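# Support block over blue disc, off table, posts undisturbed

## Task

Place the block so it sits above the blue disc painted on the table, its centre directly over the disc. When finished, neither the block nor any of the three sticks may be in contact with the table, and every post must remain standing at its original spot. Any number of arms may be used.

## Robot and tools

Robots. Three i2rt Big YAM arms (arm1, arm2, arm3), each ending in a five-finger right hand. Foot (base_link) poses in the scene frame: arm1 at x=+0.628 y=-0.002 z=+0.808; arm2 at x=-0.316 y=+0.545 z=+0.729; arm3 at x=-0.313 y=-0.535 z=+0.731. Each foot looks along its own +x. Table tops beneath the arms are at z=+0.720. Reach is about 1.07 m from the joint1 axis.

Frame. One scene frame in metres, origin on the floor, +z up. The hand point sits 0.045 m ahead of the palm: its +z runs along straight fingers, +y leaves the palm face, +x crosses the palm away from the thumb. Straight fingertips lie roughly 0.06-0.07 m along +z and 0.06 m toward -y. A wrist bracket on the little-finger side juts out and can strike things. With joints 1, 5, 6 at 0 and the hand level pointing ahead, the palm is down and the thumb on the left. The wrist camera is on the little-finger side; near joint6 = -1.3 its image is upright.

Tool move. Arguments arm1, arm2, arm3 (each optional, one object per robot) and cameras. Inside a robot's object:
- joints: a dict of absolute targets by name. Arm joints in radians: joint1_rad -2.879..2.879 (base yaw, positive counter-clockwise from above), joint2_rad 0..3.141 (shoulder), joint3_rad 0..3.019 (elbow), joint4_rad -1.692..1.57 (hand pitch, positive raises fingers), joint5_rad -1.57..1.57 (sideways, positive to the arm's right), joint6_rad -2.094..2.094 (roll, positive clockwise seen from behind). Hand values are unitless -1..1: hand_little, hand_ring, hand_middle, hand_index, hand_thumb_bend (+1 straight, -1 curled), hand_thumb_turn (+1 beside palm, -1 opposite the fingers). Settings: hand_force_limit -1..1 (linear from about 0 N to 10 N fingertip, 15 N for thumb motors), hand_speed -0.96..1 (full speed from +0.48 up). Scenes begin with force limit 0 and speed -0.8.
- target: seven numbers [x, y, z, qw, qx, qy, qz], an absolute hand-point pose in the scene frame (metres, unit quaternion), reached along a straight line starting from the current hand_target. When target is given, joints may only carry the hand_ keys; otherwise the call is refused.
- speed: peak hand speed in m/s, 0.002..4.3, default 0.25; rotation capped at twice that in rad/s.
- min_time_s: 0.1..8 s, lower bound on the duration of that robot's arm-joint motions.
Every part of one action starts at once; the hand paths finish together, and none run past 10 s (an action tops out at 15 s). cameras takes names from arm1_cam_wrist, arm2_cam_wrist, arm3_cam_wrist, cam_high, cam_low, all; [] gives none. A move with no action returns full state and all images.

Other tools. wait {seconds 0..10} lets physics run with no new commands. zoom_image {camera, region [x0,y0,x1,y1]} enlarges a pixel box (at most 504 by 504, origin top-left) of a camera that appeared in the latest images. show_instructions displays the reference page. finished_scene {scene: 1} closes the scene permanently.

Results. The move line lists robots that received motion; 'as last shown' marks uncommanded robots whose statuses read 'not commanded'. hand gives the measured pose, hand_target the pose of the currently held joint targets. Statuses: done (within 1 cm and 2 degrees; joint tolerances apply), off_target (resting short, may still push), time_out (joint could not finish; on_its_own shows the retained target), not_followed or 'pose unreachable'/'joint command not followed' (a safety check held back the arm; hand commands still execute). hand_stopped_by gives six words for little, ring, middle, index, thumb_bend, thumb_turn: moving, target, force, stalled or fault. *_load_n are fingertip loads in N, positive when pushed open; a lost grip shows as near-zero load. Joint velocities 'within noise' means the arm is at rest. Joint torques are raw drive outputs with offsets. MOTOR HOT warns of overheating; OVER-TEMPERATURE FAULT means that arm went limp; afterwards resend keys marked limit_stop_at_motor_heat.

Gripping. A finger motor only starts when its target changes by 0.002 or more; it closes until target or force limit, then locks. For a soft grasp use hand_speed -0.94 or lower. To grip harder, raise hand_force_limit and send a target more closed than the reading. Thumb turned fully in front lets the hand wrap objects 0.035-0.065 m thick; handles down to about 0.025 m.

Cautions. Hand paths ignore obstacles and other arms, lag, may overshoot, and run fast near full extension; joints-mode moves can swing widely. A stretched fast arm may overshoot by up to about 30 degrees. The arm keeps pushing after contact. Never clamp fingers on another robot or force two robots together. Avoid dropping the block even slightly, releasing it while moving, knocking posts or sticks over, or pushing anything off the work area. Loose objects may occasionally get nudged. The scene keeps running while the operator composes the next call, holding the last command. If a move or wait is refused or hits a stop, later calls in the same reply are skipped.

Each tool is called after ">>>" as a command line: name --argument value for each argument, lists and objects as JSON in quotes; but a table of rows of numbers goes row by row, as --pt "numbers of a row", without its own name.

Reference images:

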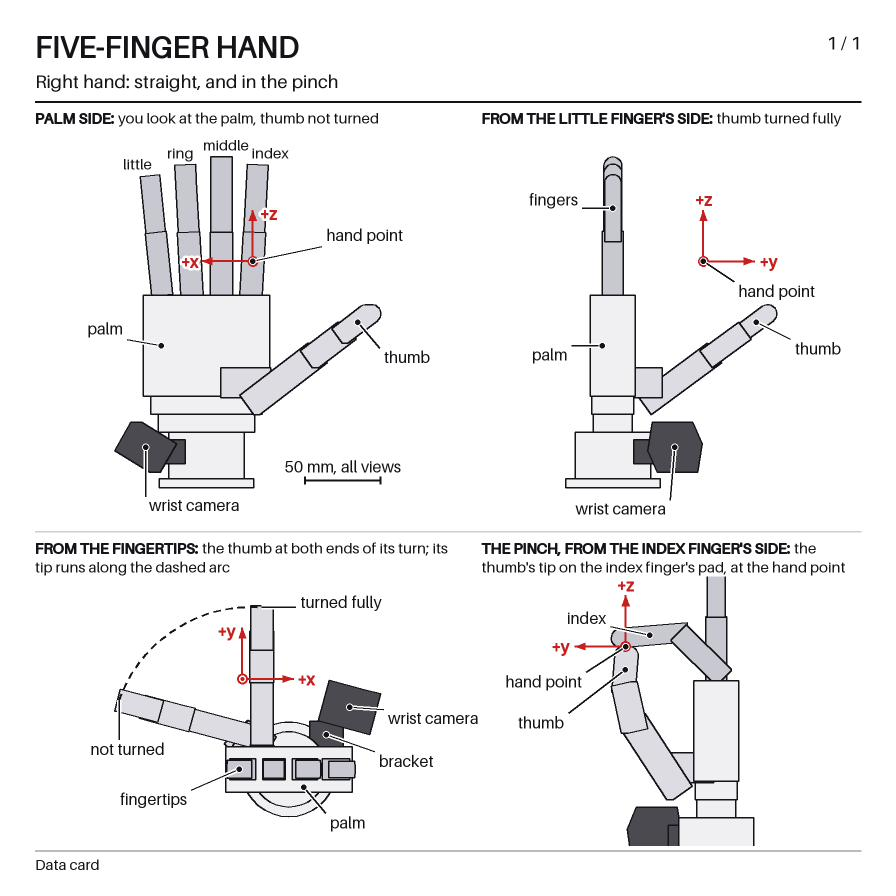

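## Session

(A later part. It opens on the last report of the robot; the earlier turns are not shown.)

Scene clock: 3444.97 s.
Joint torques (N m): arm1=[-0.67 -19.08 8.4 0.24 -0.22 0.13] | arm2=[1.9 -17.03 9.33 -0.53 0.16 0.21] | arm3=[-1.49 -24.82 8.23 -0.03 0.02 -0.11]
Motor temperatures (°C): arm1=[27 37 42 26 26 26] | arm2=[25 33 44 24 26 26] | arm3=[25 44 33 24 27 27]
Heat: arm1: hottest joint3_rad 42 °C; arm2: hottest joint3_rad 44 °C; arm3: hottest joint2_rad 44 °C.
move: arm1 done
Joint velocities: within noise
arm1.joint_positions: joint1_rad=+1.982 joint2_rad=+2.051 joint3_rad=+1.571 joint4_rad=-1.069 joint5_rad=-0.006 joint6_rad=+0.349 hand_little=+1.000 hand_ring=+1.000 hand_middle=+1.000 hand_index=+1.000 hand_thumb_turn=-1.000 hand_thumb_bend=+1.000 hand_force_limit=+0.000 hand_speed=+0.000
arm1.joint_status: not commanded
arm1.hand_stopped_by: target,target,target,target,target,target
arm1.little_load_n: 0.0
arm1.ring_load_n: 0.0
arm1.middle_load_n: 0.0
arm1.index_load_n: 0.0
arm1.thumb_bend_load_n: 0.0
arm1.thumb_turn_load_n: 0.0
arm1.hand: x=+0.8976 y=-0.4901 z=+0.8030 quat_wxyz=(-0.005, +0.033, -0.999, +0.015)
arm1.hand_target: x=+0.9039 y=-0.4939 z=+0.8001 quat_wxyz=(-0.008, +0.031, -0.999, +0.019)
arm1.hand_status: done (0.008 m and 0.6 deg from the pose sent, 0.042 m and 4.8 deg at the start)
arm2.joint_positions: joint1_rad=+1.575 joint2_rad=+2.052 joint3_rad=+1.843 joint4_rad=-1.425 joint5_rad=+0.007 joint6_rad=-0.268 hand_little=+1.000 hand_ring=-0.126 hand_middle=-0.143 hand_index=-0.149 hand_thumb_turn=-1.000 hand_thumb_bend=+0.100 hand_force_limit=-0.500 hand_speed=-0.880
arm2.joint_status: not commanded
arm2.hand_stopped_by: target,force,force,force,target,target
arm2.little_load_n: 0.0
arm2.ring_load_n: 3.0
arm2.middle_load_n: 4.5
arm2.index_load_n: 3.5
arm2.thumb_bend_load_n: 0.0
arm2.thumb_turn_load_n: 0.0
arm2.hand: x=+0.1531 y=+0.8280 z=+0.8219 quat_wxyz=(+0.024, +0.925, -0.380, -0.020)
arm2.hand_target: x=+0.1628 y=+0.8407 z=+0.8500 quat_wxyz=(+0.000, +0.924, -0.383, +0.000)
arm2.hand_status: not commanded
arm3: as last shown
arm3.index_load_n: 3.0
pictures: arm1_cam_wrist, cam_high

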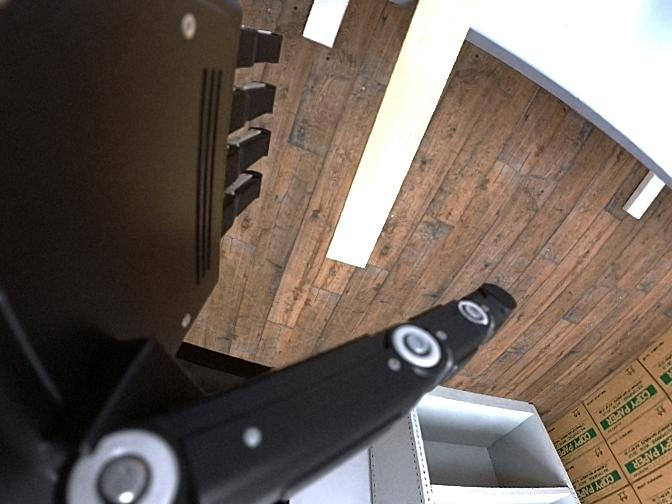

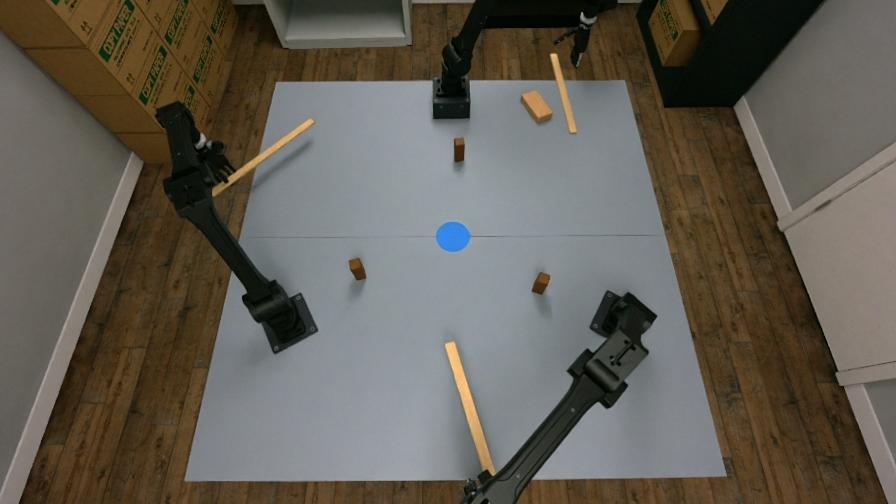

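>>> move --arm1 '{"target": [0.900, -0.472, 0.765, 0.004, -0.0314, 0.9995, -0.0094], "speed": 0.12}' --cameras '["cam_high", "arm1_cam_wrist"]'

>>> zoom_image --camera "cam_high" --region '[540, 20, 600, 70]'

Scene clock: 3470.17 s.
Joint torques (N m): arm1=[-0.73 -18.73 7.5 0.47 -0.19 0.13] | arm2=[1.79 -17.73 9.39 -0.5 0.18 0.2] | arm3=[-0.97 -25.23 8.1 -0.14 0.02 -0.09]
Motor temperatures (°C): arm1=[27 38 41 26 26 26] | arm2=[24 33 44 24 26 26] | arm3=[25 44 33 24 27 27]
Heat: arm1: hottest joint3_rad 41 °C; arm2: hottest joint3_rad 44 °C; arm3: hottest joint2_rad 44 °C.
move: arm1 done
Joint velocities: within noise
arm1.joint_positions: joint1_rad=+1.991 joint2_rad=+2.059 joint3_rad=+1.490 joint4_rad=-0.988 joint5_rad=-0.006 joint6_rad=+0.358 hand_little=+1.000 hand_ring=+1.000 hand_middle=+1.000 hand_index=+1.000 hand_thumb_turn=-1.000 hand_thumb_bend=+1.000 hand_force_limit=+0.000 hand_speed=+0.000
arm1.joint_status: not commanded
arm1.hand_stopped_by: target,target,target,target,target,target
arm1.little_load_n: 0.0
arm1.ring_load_n: 0.0
arm1.middle_load_n: 0.0
arm1.index_load_n: 0.0
arm1.thumb_bend_load_n: 0.0
arm1.thumb_turn_load_n: 0.0
arm1.hand: x=+0.8957 y=-0.4724 z=+0.7713 quat_wxyz=(-0.004, +0.033, -0.999, +0.011)
arm1.hand_target: x=+0.8998 y=-0.4719 z=+0.7651 quat_wxyz=(-0.004, +0.031, -0.999, +0.009)
arm1.hand_status: done (0.008 m and 0.3 deg from the pose sent, 0.042 m and 0.7 deg at the start)
arm2, arm3: as last shown
arm2.index_load_n: 4.0
arm3.middle_load_n: 3.5
arm3.index_load_n: 2.5
pictures: arm1_cam_wrist, cam_high

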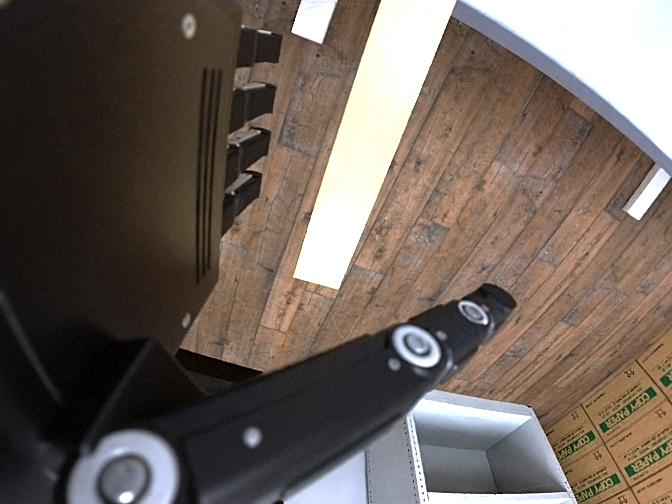

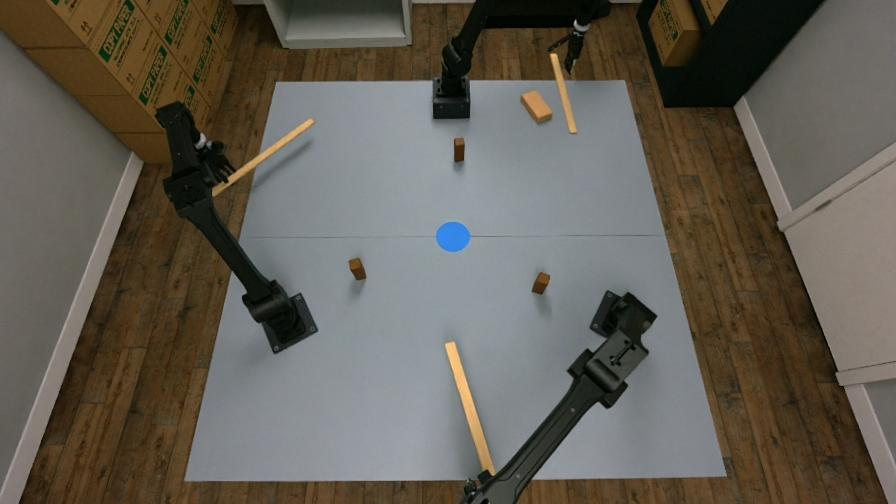

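Scaled by 8.400.

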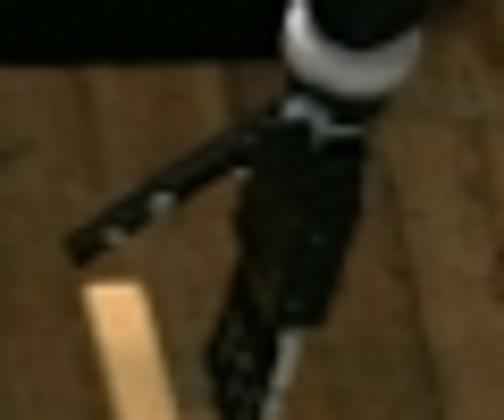

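>>> move --arm1 '{"target": [0.901, -0.474, 0.729, 0.004, -0.0314, 0.9995, -0.0094], "speed": 0.1}' --cameras '["arm1_cam_wrist"]'

Scene clock: 3478.70 s.
Joint torques (N m): arm1=[-1.49 -19.66 6.82 0.14 -0.15 0.15] | arm2=[2.14 -17.26 9.4 -0.42 0.17 0.23] | arm3=[-1.14 -25 8.29 -0.14 0.04 -0.11]
Motor temperatures (°C): arm1=[27 38 41 26 26 26] | arm2=[24 33 44 24 26 26] | arm3=[25 44 33 24 27 27]
Heat: arm1: hottest joint3_rad 41 °C; arm2: hottest joint3_rad 44 °C; arm3: hottest joint2_rad 44 °C.
move: arm1 done
Joint velocities: within noise
arm1.joint_positions: joint1_rad=+1.991 joint2_rad=+2.122 joint3_rad=+1.478 joint4_rad=-0.919 joint5_rad=-0.006 joint6_rad=+0.359 hand_little=+1.000 hand_ring=+1.000 hand_middle=+1.000 hand_index=+1.000 hand_thumb_turn=-1.000 hand_thumb_bend=+1.000 hand_force_limit=+0.000 hand_speed=+0.000
arm1.joint_status: not commanded
arm1.hand_stopped_by: target,target,target,target,target,target
arm1.little_load_n: 0.0
arm1.ring_load_n: 0.0
arm1.middle_load_n: 0.0
arm1.index_load_n: 0.0
arm1.thumb_bend_load_n: 0.0
arm1.thumb_turn_load_n: 0.0
arm1.hand: x=+0.8962 y=-0.4741 z=+0.7331 quat_wxyz=(-0.003, +0.033, -0.999, +0.009)
arm1.hand_target: x=+0.9009 y=-0.4741 z=+0.7291 quat_wxyz=(-0.004, +0.031, -0.999, +0.009)
arm1.hand_status: done (0.006 m and 0.2 deg from the pose sent, 0.043 m and 0.3 deg at the start)
arm2, arm3: as last shown
arm3.middle_load_n: 3.0
arm3.index_load_n: 3.0

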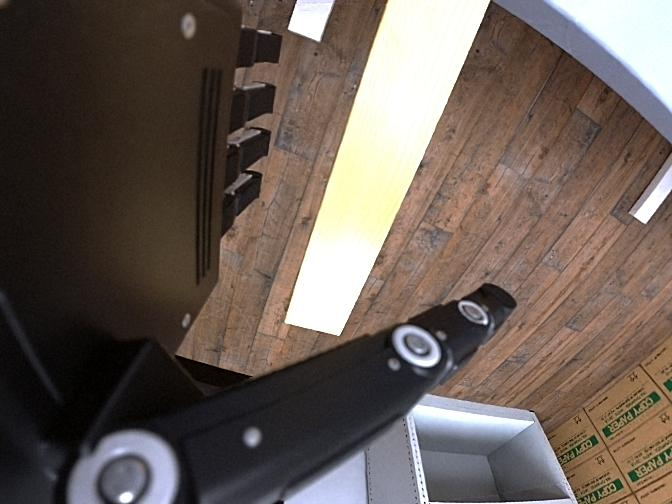

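>>> move --arm1 '{"joints": {"hand_index": 0.05, "hand_middle": 0.1, "hand_ring": 0.05, "hand_force_limit": -0.4, "hand_speed": -0.6}}' --cameras '["arm1_cam_wrist"]'

Scene clock: 3485.73 s.
Joint torques (N m): arm1=[-0.97 -18.9 7.16 0.43 -0.18 0.16] | arm2=[1.96 -17.26 9.46 -0.61 0.17 0.17] | arm3=[-1.49 -24.94 8.13 -0.24 0.02 -0.12]
Motor temperatures (°C): arm1=[27 38 41 26 26 26] | arm2=[24 33 44 24 26 26] | arm3=[25 44 33 24 27 27]
Heat: arm1: hottest joint3_rad 41 °C; arm2: hottest joint3_rad 44 °C; arm3: hottest joint2_rad 44 °C.
move: arm1 done
Joint velocities: within noise
arm1.joint_positions: joint1_rad=+1.991 joint2_rad=+2.122 joint3_rad=+1.478 joint4_rad=-0.919 joint5_rad=-0.006 joint6_rad=+0.360 hand_little=+1.000 hand_ring=+0.050 hand_middle=+0.100 hand_index=+0.050 hand_thumb_turn=-1.000 hand_thumb_bend=+1.000 hand_force_limit=-0.400 hand_speed=-0.600
arm1.joint_status: all done
arm1.hand_stopped_by: target,target,target,target,target,target
arm1.little_load_n: 0.0
arm1.ring_load_n: 0.0
arm1.middle_load_n: 0.0
arm1.index_load_n: 0.0
arm1.thumb_bend_load_n: 0.0
arm1.thumb_turn_load_n: 0.0
arm1.hand: x=+0.8963 y=-0.4741 z=+0.7331 quat_wxyz=(-0.003, +0.033, -0.999, +0.009)
arm1.hand_target: x=+0.9009 y=-0.4740 z=+0.7291 quat_wxyz=(-0.004, +0.031, -0.999, +0.009)
arm1.hand_status: not commanded
arm2: as last shown
arm2.ring_load_n: 2.5
arm3.joint_positions: joint1_rad=+1.320 joint2_rad=+2.256 joint3_rad=+2.306 joint4_rad=-1.616 joint5_rad=-0.007 joint6_rad=+0.464 hand_little=+1.000 hand_ring=-0.126 hand_middle=-0.132 hand_index=-0.137 hand_thumb_turn=-1.000 hand_thumb_bend=+0.100 hand_force_limit=-0.500 hand_speed=-0.880
arm3.joint_status: not commanded
arm3.hand_stopped_by: target,force,force,force,target,target
arm3.little_load_n: 0.0
arm3.ring_load_n: 4.5
arm3.middle_load_n: 3.0
arm3.index_load_n: 3.0
arm3.thumb_bend_load_n: 0.0
arm3.thumb_turn_load_n: 0.0
arm3.hand: x=-0.8101 y=-0.1030 z=+0.8649 quat_wxyz=(-0.003, +0.988, +0.153, -0.003)
arm3.hand_target: x=-0.8001 y=-0.0999 z=+0.8699 quat_wxyz=(+0.000, +0.988, +0.152, +0.000)
arm3.hand_status: not commanded

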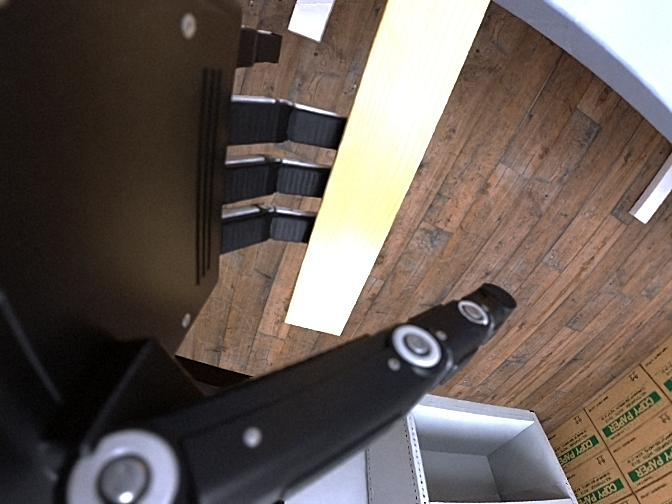

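>>> move --arm1 '{"joints": {"hand_thumb_bend": 0.1, "hand_force_limit": -0.7, "hand_speed": -0.65}}' --cameras '["arm1_cam_wrist"]'

>>> move --arm1 '{"joints": {"hand_index": -0.3, "hand_middle": -0.3, "hand_ring": -0.3, "hand_force_limit": -0.5, "hand_speed": -0.88}}' --cameras '["arm1_cam_wrist"]'

Scene clock: 3496.73 s.
Joint torques (N m): arm1=[0.21 -18.84 7.06 0.18 -0.18 0.11] | arm2=[1.73 -17.14 9.4 -0.58 0.16 0.19] | arm3=[-1.14 -24.88 8.21 -0.16 0.02 -0.1]
Motor temperatures (°C): arm1=[27 39 41 26 26 26] | arm2=[24 33 44 24 26 26] | arm3=[25 44 33 24 27 27]
Heat: arm1: hottest joint3_rad 41 °C; arm2: hottest joint3_rad 44 °C; arm3: hottest joint2_rad 44 °C.
move: arm1 done
Joint velocities: within noise
arm1.joint_positions: joint1_rad=+1.991 joint2_rad=+2.122 joint3_rad=+1.478 joint4_rad=-0.919 joint5_rad=-0.006 joint6_rad=+0.360 hand_little=+1.000 hand_ring=+0.050 hand_middle=+0.100 hand_index=+0.050 hand_thumb_turn=-1.000 hand_thumb_bend=+0.100 hand_force_limit=-0.700 hand_speed=-0.650
arm1.joint_status: all done
arm1.hand_stopped_by: target,target,target,target,target,target
arm1.little_load_n: 0.0
arm1.ring_load_n: 0.0
arm1.middle_load_n: 0.5
arm1.index_load_n: 0.5
arm1.thumb_bend_load_n: -0.5
arm1.thumb_turn_load_n: 0.0
arm1.hand: x=+0.8963 y=-0.4741 z=+0.7331 quat_wxyz=(-0.003, +0.033, -0.999, +0.009)
arm1.hand_target: x=+0.9009 y=-0.4740 z=+0.7291 quat_wxyz=(-0.004, +0.031, -0.999, +0.009)
arm1.hand_status: not commanded
arm2, arm3: as last shown
arm2.ring_load_n: 3.0
arm2.index_load_n: 3.5
arm3.ring_load_n: 4.0
arm3.index_load_n: 3.5

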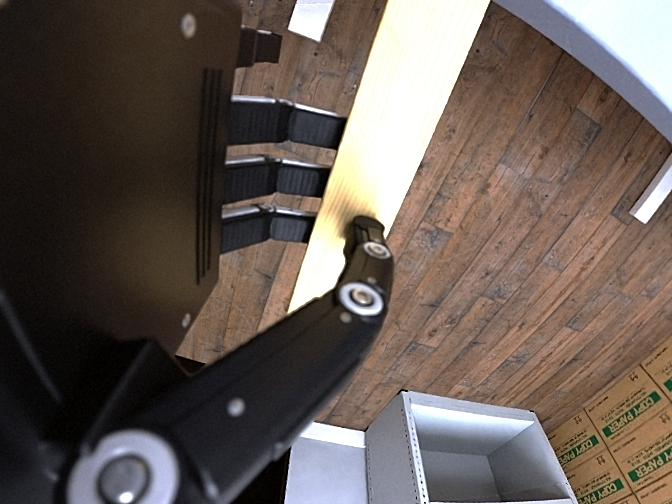

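Scene clock: 3498.13 s.
Joint torques (N m): arm1=[-0.38 -19.02 7.09 0.2 -0.16 0.15] | arm2=[2.2 -17.44 9.4 -0.49 0.15 0.22] | arm3=[-0.85 -24.88 8.08 -0.21 0.04 -0.12]
Motor temperatures (°C): arm1=[27 39 41 26 26 26] | arm2=[24 33 44 24 26 26] | arm3=[25 44 33 24 27 27]
Heat: arm1: hottest joint3_rad 41 °C; arm2: hottest joint3_rad 44 °C; arm3: hottest joint2_rad 44 °C.
move: arm1 off_target
Joint velocities: within noise
arm1.joint_positions: joint1_rad=+1.991 joint2_rad=+2.122 joint3_rad=+1.478 joint4_rad=-0.918 joint5_rad=-0.006 joint6_rad=+0.360 hand_little=+1.000 hand_ring=-0.126 hand_middle=-0.132 hand_index=-0.138 hand_thumb_turn=-1.000 hand_thumb_bend=+0.100 hand_force_limit=-0.500 hand_speed=-0.880
arm1.joint_status: hand_ring off_target (ended at -0.126, target -0.300); hand_middle off_target (ended at -0.132, target -0.300); hand_index off_target (ended at -0.138, target -0.300); the others done
arm1.hand_stopped_by: target,force,force,force,target,target
arm1.little_load_n: 0.0
arm1.ring_load_n: 3.0
arm1.middle_load_n: 3.5
arm1.index_load_n: 3.5
arm1.thumb_bend_load_n: 0.0
arm1.thumb_turn_load_n: 0.0
arm1.hand: x=+0.8964 y=-0.4743 z=+0.7331 quat_wxyz=(-0.003, +0.033, -0.999, +0.009)
arm1.hand_target: x=+0.9009 y=-0.4740 z=+0.7291 quat_wxyz=(-0.004, +0.031, -0.999, +0.009)
arm1.hand_status: not commanded
arm2, arm3: as last shown
arm3.middle_load_n: 3.5
arm3.index_load_n: 3.0

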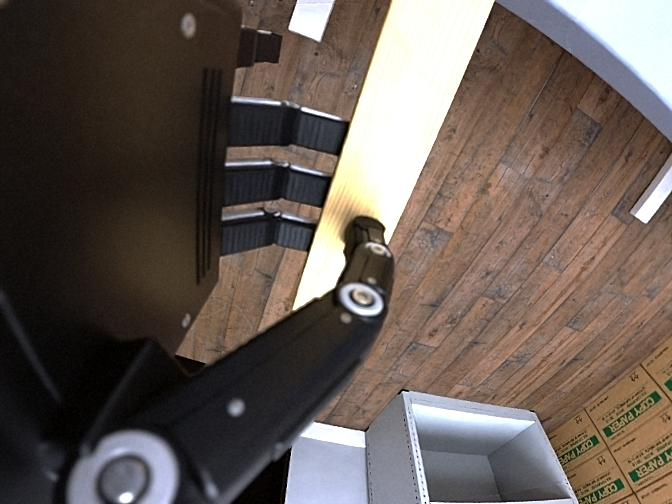

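>>> move --arm1 '{"target": [0.901, -0.474, 0.90, 0.004, -0.0314, 0.9995, -0.0094], "speed": 0.12}' --cameras '["cam_high", "arm1_cam_wrist", "cam_low"]'

>>> zoom_image --camera "cam_high" --region '[430, 120, 490, 180]'

>>> zoom_image --camera "cam_high" --region '[330, 240, 390, 300]'

>>> zoom_image --camera "cam_high" --region '[510, 255, 570, 315]'

>>> zoom_image --camera "cam_high" --region '[423, 206, 483, 266]'

Scene clock: 3515.27 s.
Joint torques (N m): arm1=[-1.38 -19.9 10.97 -0.38 -0.12 0.11] | arm2=[2.02 -17.38 9.44 -0.47 0.18 0.19] | arm3=[-1.03 -24.94 8.31 -0.01 0.06 -0.11]
Motor temperatures (°C): arm1=[27 39 41 26 26 26] | arm2=[24 33 44 24 26 26] | arm3=[25 44 33 24 27 27]
Heat: arm1: hottest joint3_rad 41 °C; arm2: hottest joint3_rad 44 °C; arm3: hottest joint2_rad 44 °C.
move: arm1 off_target
Joint velocities: within noise
arm1.joint_positions: joint1_rad=+1.991 joint2_rad=+1.943 joint3_rad=+1.608 joint4_rad=-1.271 joint5_rad=-0.007 joint6_rad=+0.360 hand_little=+1.000 hand_ring=-0.126 hand_middle=-0.132 hand_index=-0.138 hand_thumb_turn=-1.000 hand_thumb_bend=+0.100 hand_force_limit=-0.500 hand_speed=-0.880
arm1.joint_status: not commanded
arm1.hand_stopped_by: target,force,force,force,target,target
arm1.little_load_n: 0.0
arm1.ring_load_n: 3.5
arm1.middle_load_n: 3.5
arm1.index_load_n: 2.5
arm1.thumb_bend_load_n: 0.0
arm1.thumb_turn_load_n: 0.0
arm1.hand: x=+0.8920 y=-0.4615 z=+0.8795 quat_wxyz=(+0.005, +0.033, -0.999, -0.012)
arm1.hand_target: x=+0.9006 y=-0.4733 z=+0.9002 quat_wxyz=(-0.004, +0.031, -0.999, +0.010)
arm1.hand_status: off_target (0.026 m and 2.7 deg from the pose sent, 0.167 m and 0.2 deg at the start)
arm2, arm3: as last shown
arm3.ring_load_n: 4.5
pictures: arm1_cam_wrist, cam_high, cam_low

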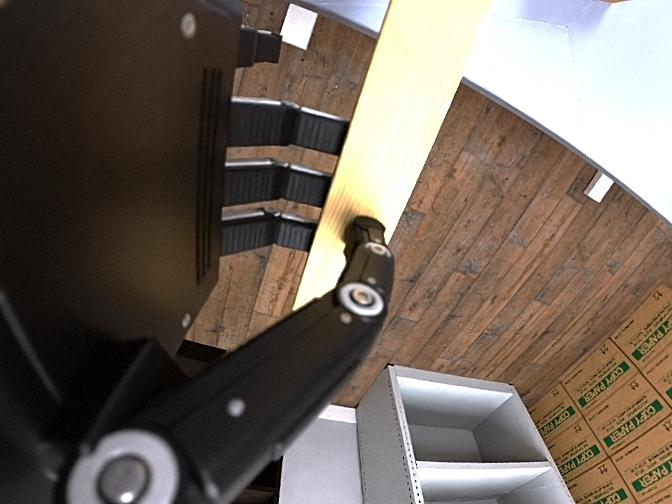

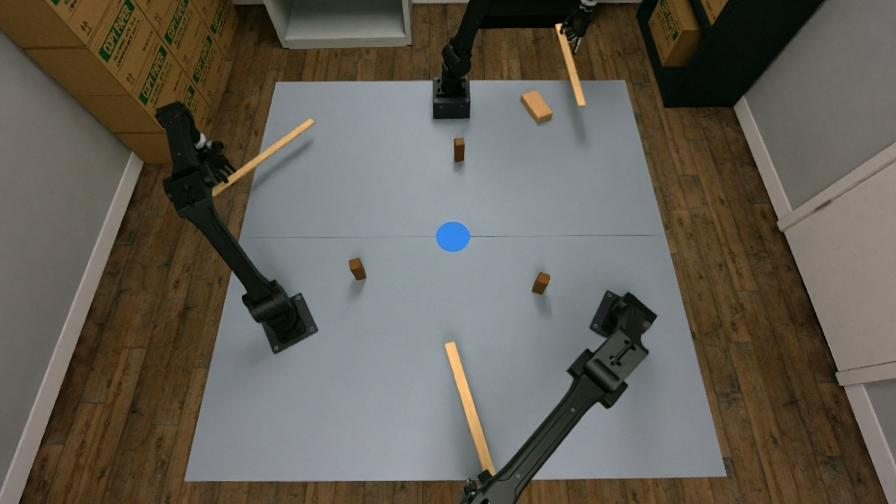

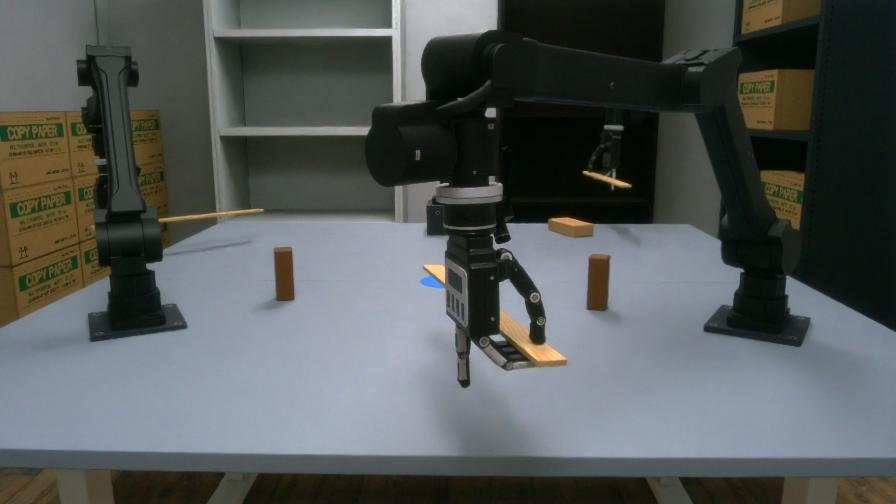

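Scaled by 8.400.

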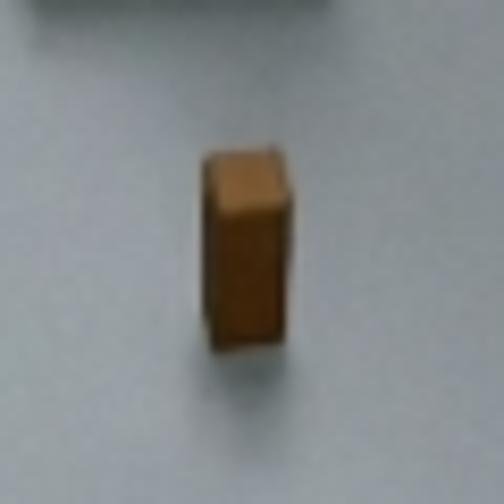

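Scaled by 8.400.

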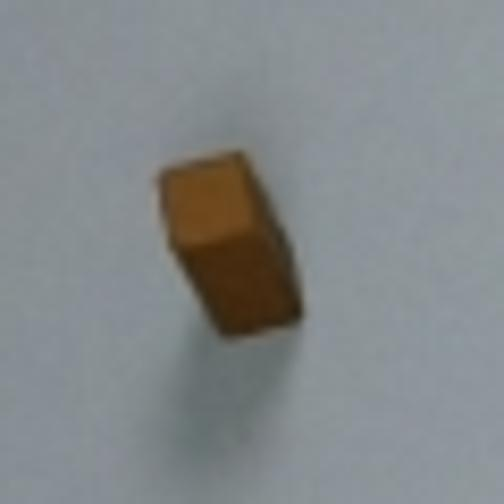

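Scaled by 8.400.

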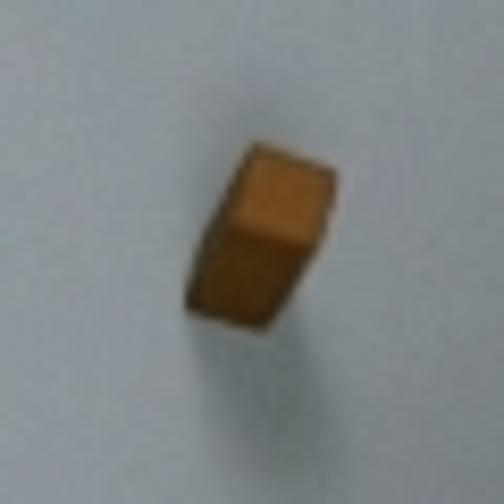

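Scaled by 8.400.

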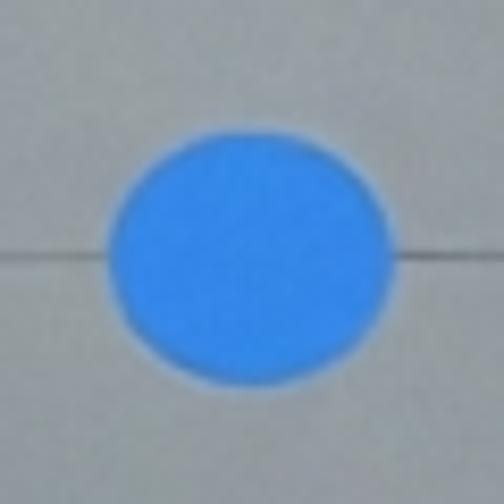

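>>> move --arm1 '{"target": [0.60, -0.40, 0.97, 0, 0.01745, 0.99985, 0], "speed": 0.25}' --arm2 '{"target": [0.10, 0.48, 0.95, 0, 0.8746, -0.4848, 0], "speed": 0.25}' --cameras '["cam_high", "cam_low"]'

Scene clock: 3688.60 s.
Joint torques (N m): arm1=[-0.85 -15.85 8.51 -0.16 -0.01 -0.11] | arm2=[1.67 -12.86 7.08 -0.43 0.1 -0.04] | arm3=[-0.91 -24.76 8.24 -0.16 0.05 -0.11]
Motor temperatures (°C): arm1=[27 40 47 26 26 26] | arm2=[24 33 44 24 26 26] | arm3=[25 45 33 24 27 27]
Heat: arm1: hottest joint3_rad 47 °C; arm2: hottest joint3_rad 44 °C; arm3: hottest joint2_rad 45 °C.
move: arm1 done; arm2 off_target
Joint velocities: within noise
arm1.joint_positions: joint1_rad=+1.430 joint2_rad=+1.597 joint3_rad=+1.355 joint4_rad=-1.354 joint5_rad=-0.001 joint6_rad=-0.086 hand_little=+1.000 hand_ring=-0.126 hand_middle=-0.132 hand_index=-0.138 hand_thumb_turn=-1.000 hand_thumb_bend=+0.100 hand_force_limit=-0.500 hand_speed=-0.880
arm1.joint_status: not commanded
arm1.hand_stopped_by: target,force,force,force,target,target
arm1.little_load_n: 0.0
arm1.ring_load_n: 4.0
arm1.middle_load_n: 3.5
arm1.index_load_n: 2.5
arm1.thumb_bend_load_n: 0.0
arm1.thumb_turn_load_n: 0.0
arm1.hand: x=+0.5985 y=-0.4009 z=+0.9618 quat_wxyz=(-0.001, -0.025, -1.000, -0.007)
arm1.hand_target: x=+0.5999 y=-0.3999 z=+0.9699 quat_wxyz=(+0.000, -0.018, -1.000, +0.000)
arm1.hand_status: done (0.008 m and 1.2 deg from the pose sent, 0.312 m and 5.9 deg at the start)
arm2.joint_positions: joint1_rad=+0.931 joint2_rad=+1.622 joint3_rad=+1.547 joint4_rad=-1.515 joint5_rad=+0.008 joint6_rad=-0.658 hand_little=+1.000 hand_ring=-0.126 hand_middle=-0.143 hand_index=-0.149 hand_thumb_turn=-1.000 hand_thumb_bend=+0.100 hand_force_limit=-0.500 hand_speed=-0.880
arm2.joint_status: not commanded
arm2.hand_stopped_by: target,force,force,force,target,target
arm2.little_load_n: 0.0
arm2.ring_load_n: 2.5
arm2.middle_load_n: 4.5
arm2.index_load_n: 3.5
arm2.thumb_bend_load_n: 0.5
arm2.thumb_turn_load_n: 0.0
arm2.hand: x=+0.0982 y=+0.4780 z=+0.9368 quat_wxyz=(+0.004, +0.869, -0.495, -0.011)
arm2.hand_target: x=+0.0997 y=+0.4800 z=+0.9499 quat_wxyz=(+0.000, +0.875, -0.485, +0.000)
arm2.hand_status: off_target (0.013 m and 1.9 deg from the pose sent, 0.375 m and 13.8 deg at the start)
arm3: as last shown
arm3.ring_load_n: 4.0
arm3.middle_load_n: 3.0

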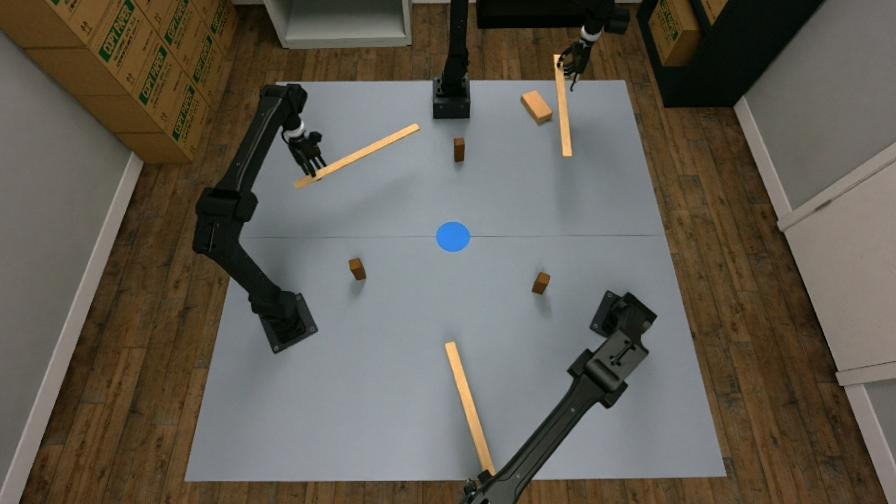

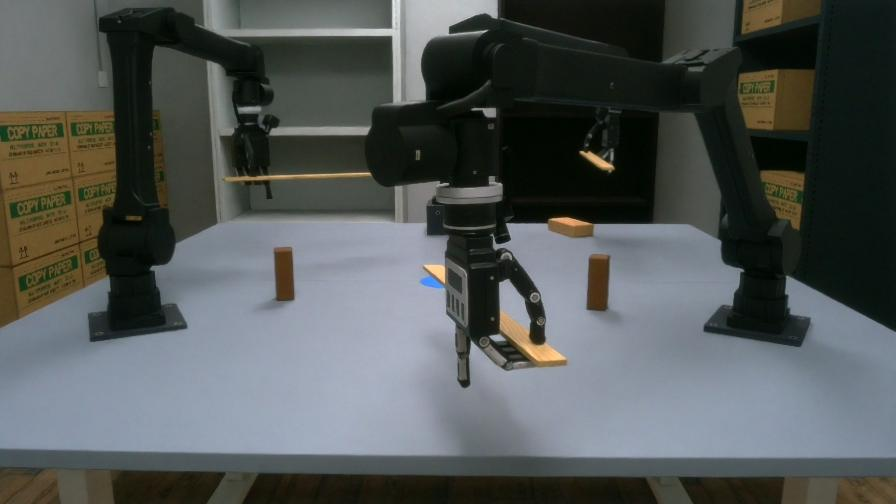

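>>> move --arm1 '{"target": [0.36, -0.25, 1.0, 0, 0.0523, 0.9986, 0], "speed": 0.25}' --arm2 '{"target": [-0.135, 0.275, 0.93, 0, 0.8161, -0.5779, 0], "speed": 0.25}' --cameras '["cam_high", "cam_low", "arm2_cam_wrist"]'

Scene clock: 3706.60 s.
Joint torques (N m): arm1=[-1.2 -11.81 11.81 -0.29 -0.12 -0.15] | arm2=[1.32 -8.23 5.71 0.43 0.04 -0.03] | arm3=[-1.26 -25.05 8.25 -0.1 0.04 -0.11]
Motor temperatures (°C): arm1=[27 39 45 26 26 26] | arm2=[24 33 41 24 26 26] | arm3=[25 45 33 24 27 27]
Heat: arm1: hottest joint3_rad 45 °C; arm2: hottest joint3_rad 41 °C; arm3: hottest joint2_rad 45 °C.
move: arm1 off_target; arm2 done
Joint velocities: within noise
arm1.joint_positions: joint1_rad=+0.784 joint2_rad=+1.480 joint3_rad=+1.285 joint4_rad=-1.422 joint5_rad=+0.007 joint6_rad=-0.663 hand_little=+1.000 hand_ring=-0.126 hand_middle=-0.132 hand_index=-0.138 hand_thumb_turn=-1.000 hand_thumb_bend=+0.100 hand_force_limit=-0.500 hand_speed=-0.880
arm1.joint_status: not commanded
arm1.hand_stopped_by: target,force,force,force,target,target
arm1.little_load_n: 0.0
arm1.ring_load_n: 3.5
arm1.middle_load_n: 1.5
arm1.index_load_n: 0.0
arm1.thumb_bend_load_n: 1.0
arm1.thumb_turn_load_n: 0.0
arm1.hand: x=+0.3700 y=-0.2386 z=+0.9862 quat_wxyz=(-0.012, -0.059, -0.998, -0.014)
arm1.hand_target: x=+0.3604 y=-0.2496 z=+1.0000 quat_wxyz=(+0.000, -0.052, -0.999, +0.000)
arm1.hand_status: off_target (0.020 m and 2.2 deg from the pose sent, 0.285 m and 3.2 deg at the start)
arm2.joint_positions: joint1_rad=+0.210 joint2_rad=+1.321 joint3_rad=+1.202 joint4_rad=-1.467 joint5_rad=+0.005 joint6_rad=-1.163 hand_little=+1.000 hand_ring=-0.126 hand_middle=-0.143 hand_index=-0.149 hand_thumb_turn=-1.000 hand_thumb_bend=+0.100 hand_force_limit=-0.500 hand_speed=-0.880
arm2.joint_status: not commanded
arm2.hand_stopped_by: target,force,force,force,target,target
arm2.little_load_n: 0.0
arm2.ring_load_n: 2.5
arm2.middle_load_n: 4.0
arm2.index_load_n: 3.5
arm2.thumb_bend_load_n: 0.0
arm2.thumb_turn_load_n: 0.0
arm2.hand: x=-0.1377 y=+0.2770 z=+0.9275 quat_wxyz=(-0.002, +0.811, -0.585, -0.013)
arm2.hand_target: x=-0.1350 y=+0.2751 z=+0.9300 quat_wxyz=(+0.000, +0.816, -0.578, +0.000)
arm2.hand_status: done (0.004 m and 1.8 deg from the pose sent, 0.309 m and 11.4 deg at the start)
arm3: as last shown
arm3.middle_load_n: 3.5
pictures: arm2_cam_wrist, cam_high, cam_low

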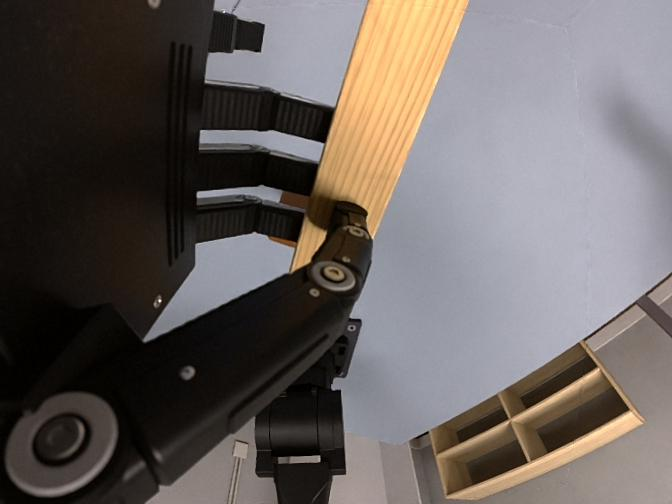

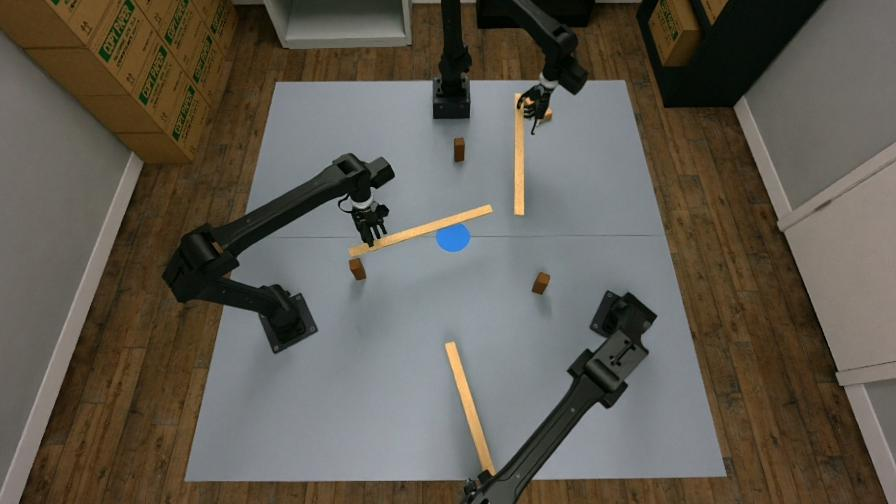

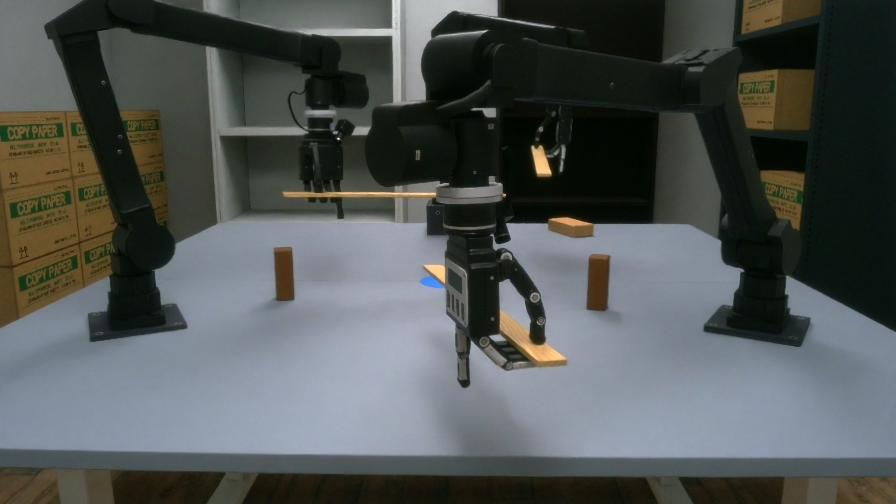

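>>> wait --seconds 0.1 --cameras '["arm1_cam_wrist", "cam_low"]'

>>> zoom_image --camera "cam_low" --region '[500, 90, 620, 210]'

Scene clock: 3718.83 s.
Joint torques (N m): arm1=[-0.38 -12.4 11.74 -0.27 -0.14 -0.1] | arm2=[1.2 -8.06 5.63 0.49 0 -0.08] | arm3=[-1.2 -24.41 8.21 -0.17 0.02 -0.08]
Motor temperatures (°C): arm1=[27 38 44 26 26 26] | arm2=[24 33 40 24 26 26] | arm3=[25 45 33 24 27 27]
Heat: arm1: hottest joint3_rad 44 °C; arm2: hottest joint3_rad 40 °C; arm3: hottest joint2_rad 45 °C.
Joint velocities: within noise
arm1.joint_positions: joint1_rad=+0.784 joint2_rad=+1.480 joint3_rad=+1.285 joint4_rad=-1.422 joint5_rad=+0.007 joint6_rad=-0.663 hand_little=+1.000 hand_ring=-0.126 hand_middle=-0.132 hand_index=-0.138 hand_thumb_turn=-1.000 hand_thumb_bend=+0.100 hand_force_limit=-0.500 hand_speed=-0.880
arm1.joint_status: not commanded
arm1.hand_stopped_by: target,force,force,force,target,target
arm1.little_load_n: 0.0
arm1.ring_load_n: 3.5
arm1.middle_load_n: 1.5
arm1.index_load_n: 0.0
arm1.thumb_bend_load_n: 1.0
arm1.thumb_turn_load_n: 0.0
arm1.hand: x=+0.3700 y=-0.2386 z=+0.9862 quat_wxyz=(-0.012, -0.059, -0.998, -0.014)
arm1.hand_target: x=+0.3604 y=-0.2496 z=+1.0000 quat_wxyz=(+0.000, -0.052, -0.999, +0.000)
arm1.hand_status: off_target (0.020 m and 2.2 deg from the pose sent, 0.285 m and 3.2 deg at the start)
arm2.joint_positions: joint1_rad=+0.210 joint2_rad=+1.321 joint3_rad=+1.202 joint4_rad=-1.467 joint5_rad=+0.005 joint6_rad=-1.164 hand_little=+1.000 hand_ring=-0.126 hand_middle=-0.143 hand_index=-0.149 hand_thumb_turn=-1.000 hand_thumb_bend=+0.100 hand_force_limit=-0.500 hand_speed=-0.880
arm2.joint_status: not commanded
arm2.hand_stopped_by: target,force,force,force,target,target
arm2.little_load_n: 0.0
arm2.ring_load_n: 3.0
arm2.middle_load_n: 4.5
arm2.index_load_n: 3.5
arm2.thumb_bend_load_n: 0.0
arm2.thumb_turn_load_n: 0.0
arm2.hand: x=-0.1377 y=+0.2770 z=+0.9275 quat_wxyz=(-0.002, +0.811, -0.585, -0.013)
arm2.hand_target: x=-0.1350 y=+0.2751 z=+0.9300 quat_wxyz=(+0.000, +0.816, -0.578, +0.000)
arm2.hand_status: done (0.004 m and 1.8 deg from the pose sent, 0.309 m and 11.4 deg at the start)
arm3.joint_positions: joint1_rad=+1.320 joint2_rad=+2.256 joint3_rad=+2.306 joint4_rad=-1.616 joint5_rad=-0.007 joint6_rad=+0.464 hand_little=+1.000 hand_ring=-0.126 hand_middle=-0.132 hand_index=-0.137 hand_thumb_turn=-1.000 hand_thumb_bend=+0.100 hand_force_limit=-0.500 hand_speed=-0.880
arm3.joint_status: not commanded
arm3.hand_stopped_by: target,force,force,force,target,target
arm3.little_load_n: 0.0
arm3.ring_load_n: 4.0
arm3.middle_load_n: 3.0
arm3.index_load_n: 3.0
arm3.thumb_bend_load_n: 0.0
arm3.thumb_turn_load_n: 0.0
arm3.hand: x=-0.8101 y=-0.1030 z=+0.8649 quat_wxyz=(-0.003, +0.988, +0.153, -0.003)
arm3.hand_target: x=-0.8001 y=-0.0999 z=+0.8699 quat_wxyz=(+0.000, +0.988, +0.152, +0.000)
arm3.hand_status: not commanded
wait: 0.10 s; at rest from the start

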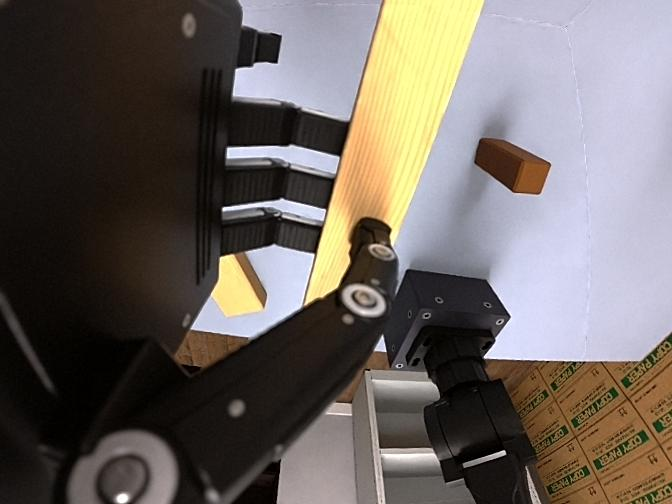

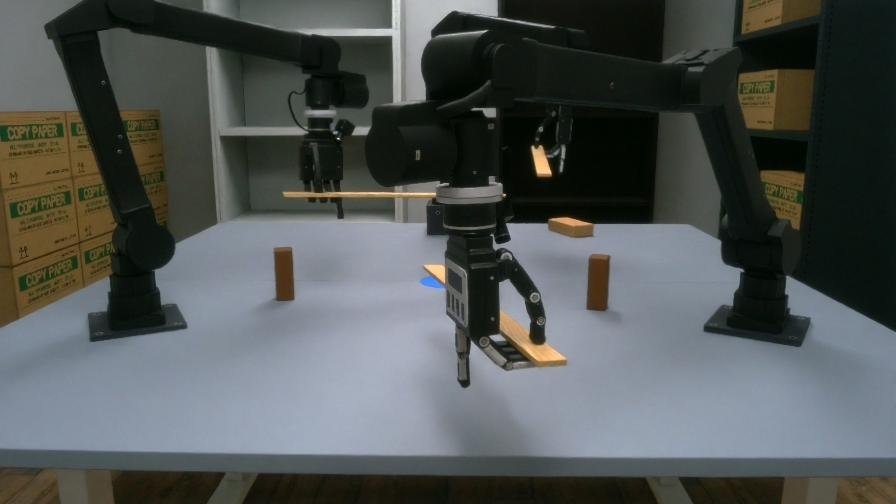

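Scaled by 4.200.

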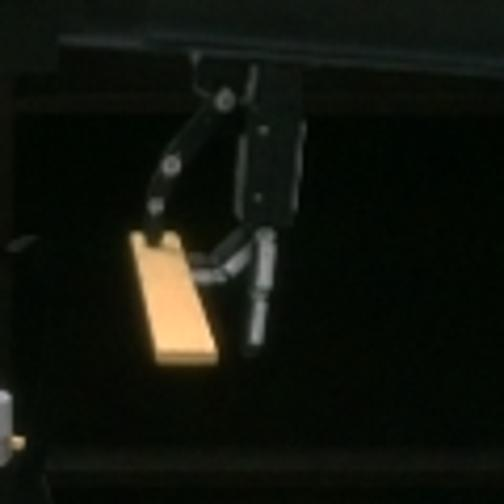

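>>> zoom_image --camera "cam_low" --region '[250, 230, 350, 330]'

>>> zoom_image --camera "cam_low" --region '[560, 210, 740, 330]'

>>> zoom_image --camera "cam_low" --region '[260, 160, 440, 240]'

Scaled by 5.040.

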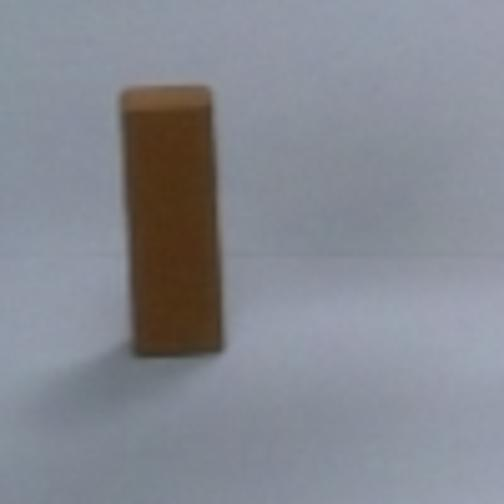

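Scaled by 2.800.

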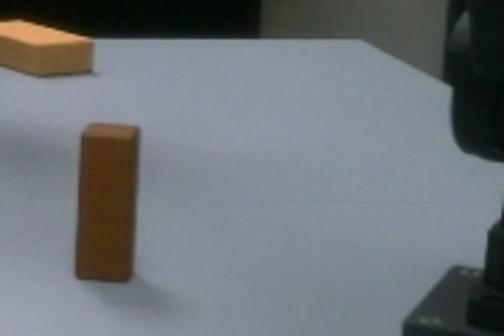

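Scaled by 2.800.

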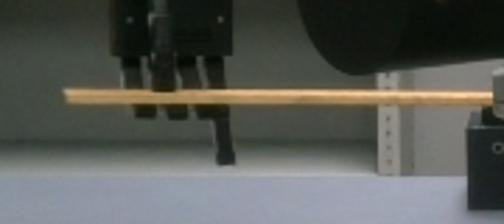

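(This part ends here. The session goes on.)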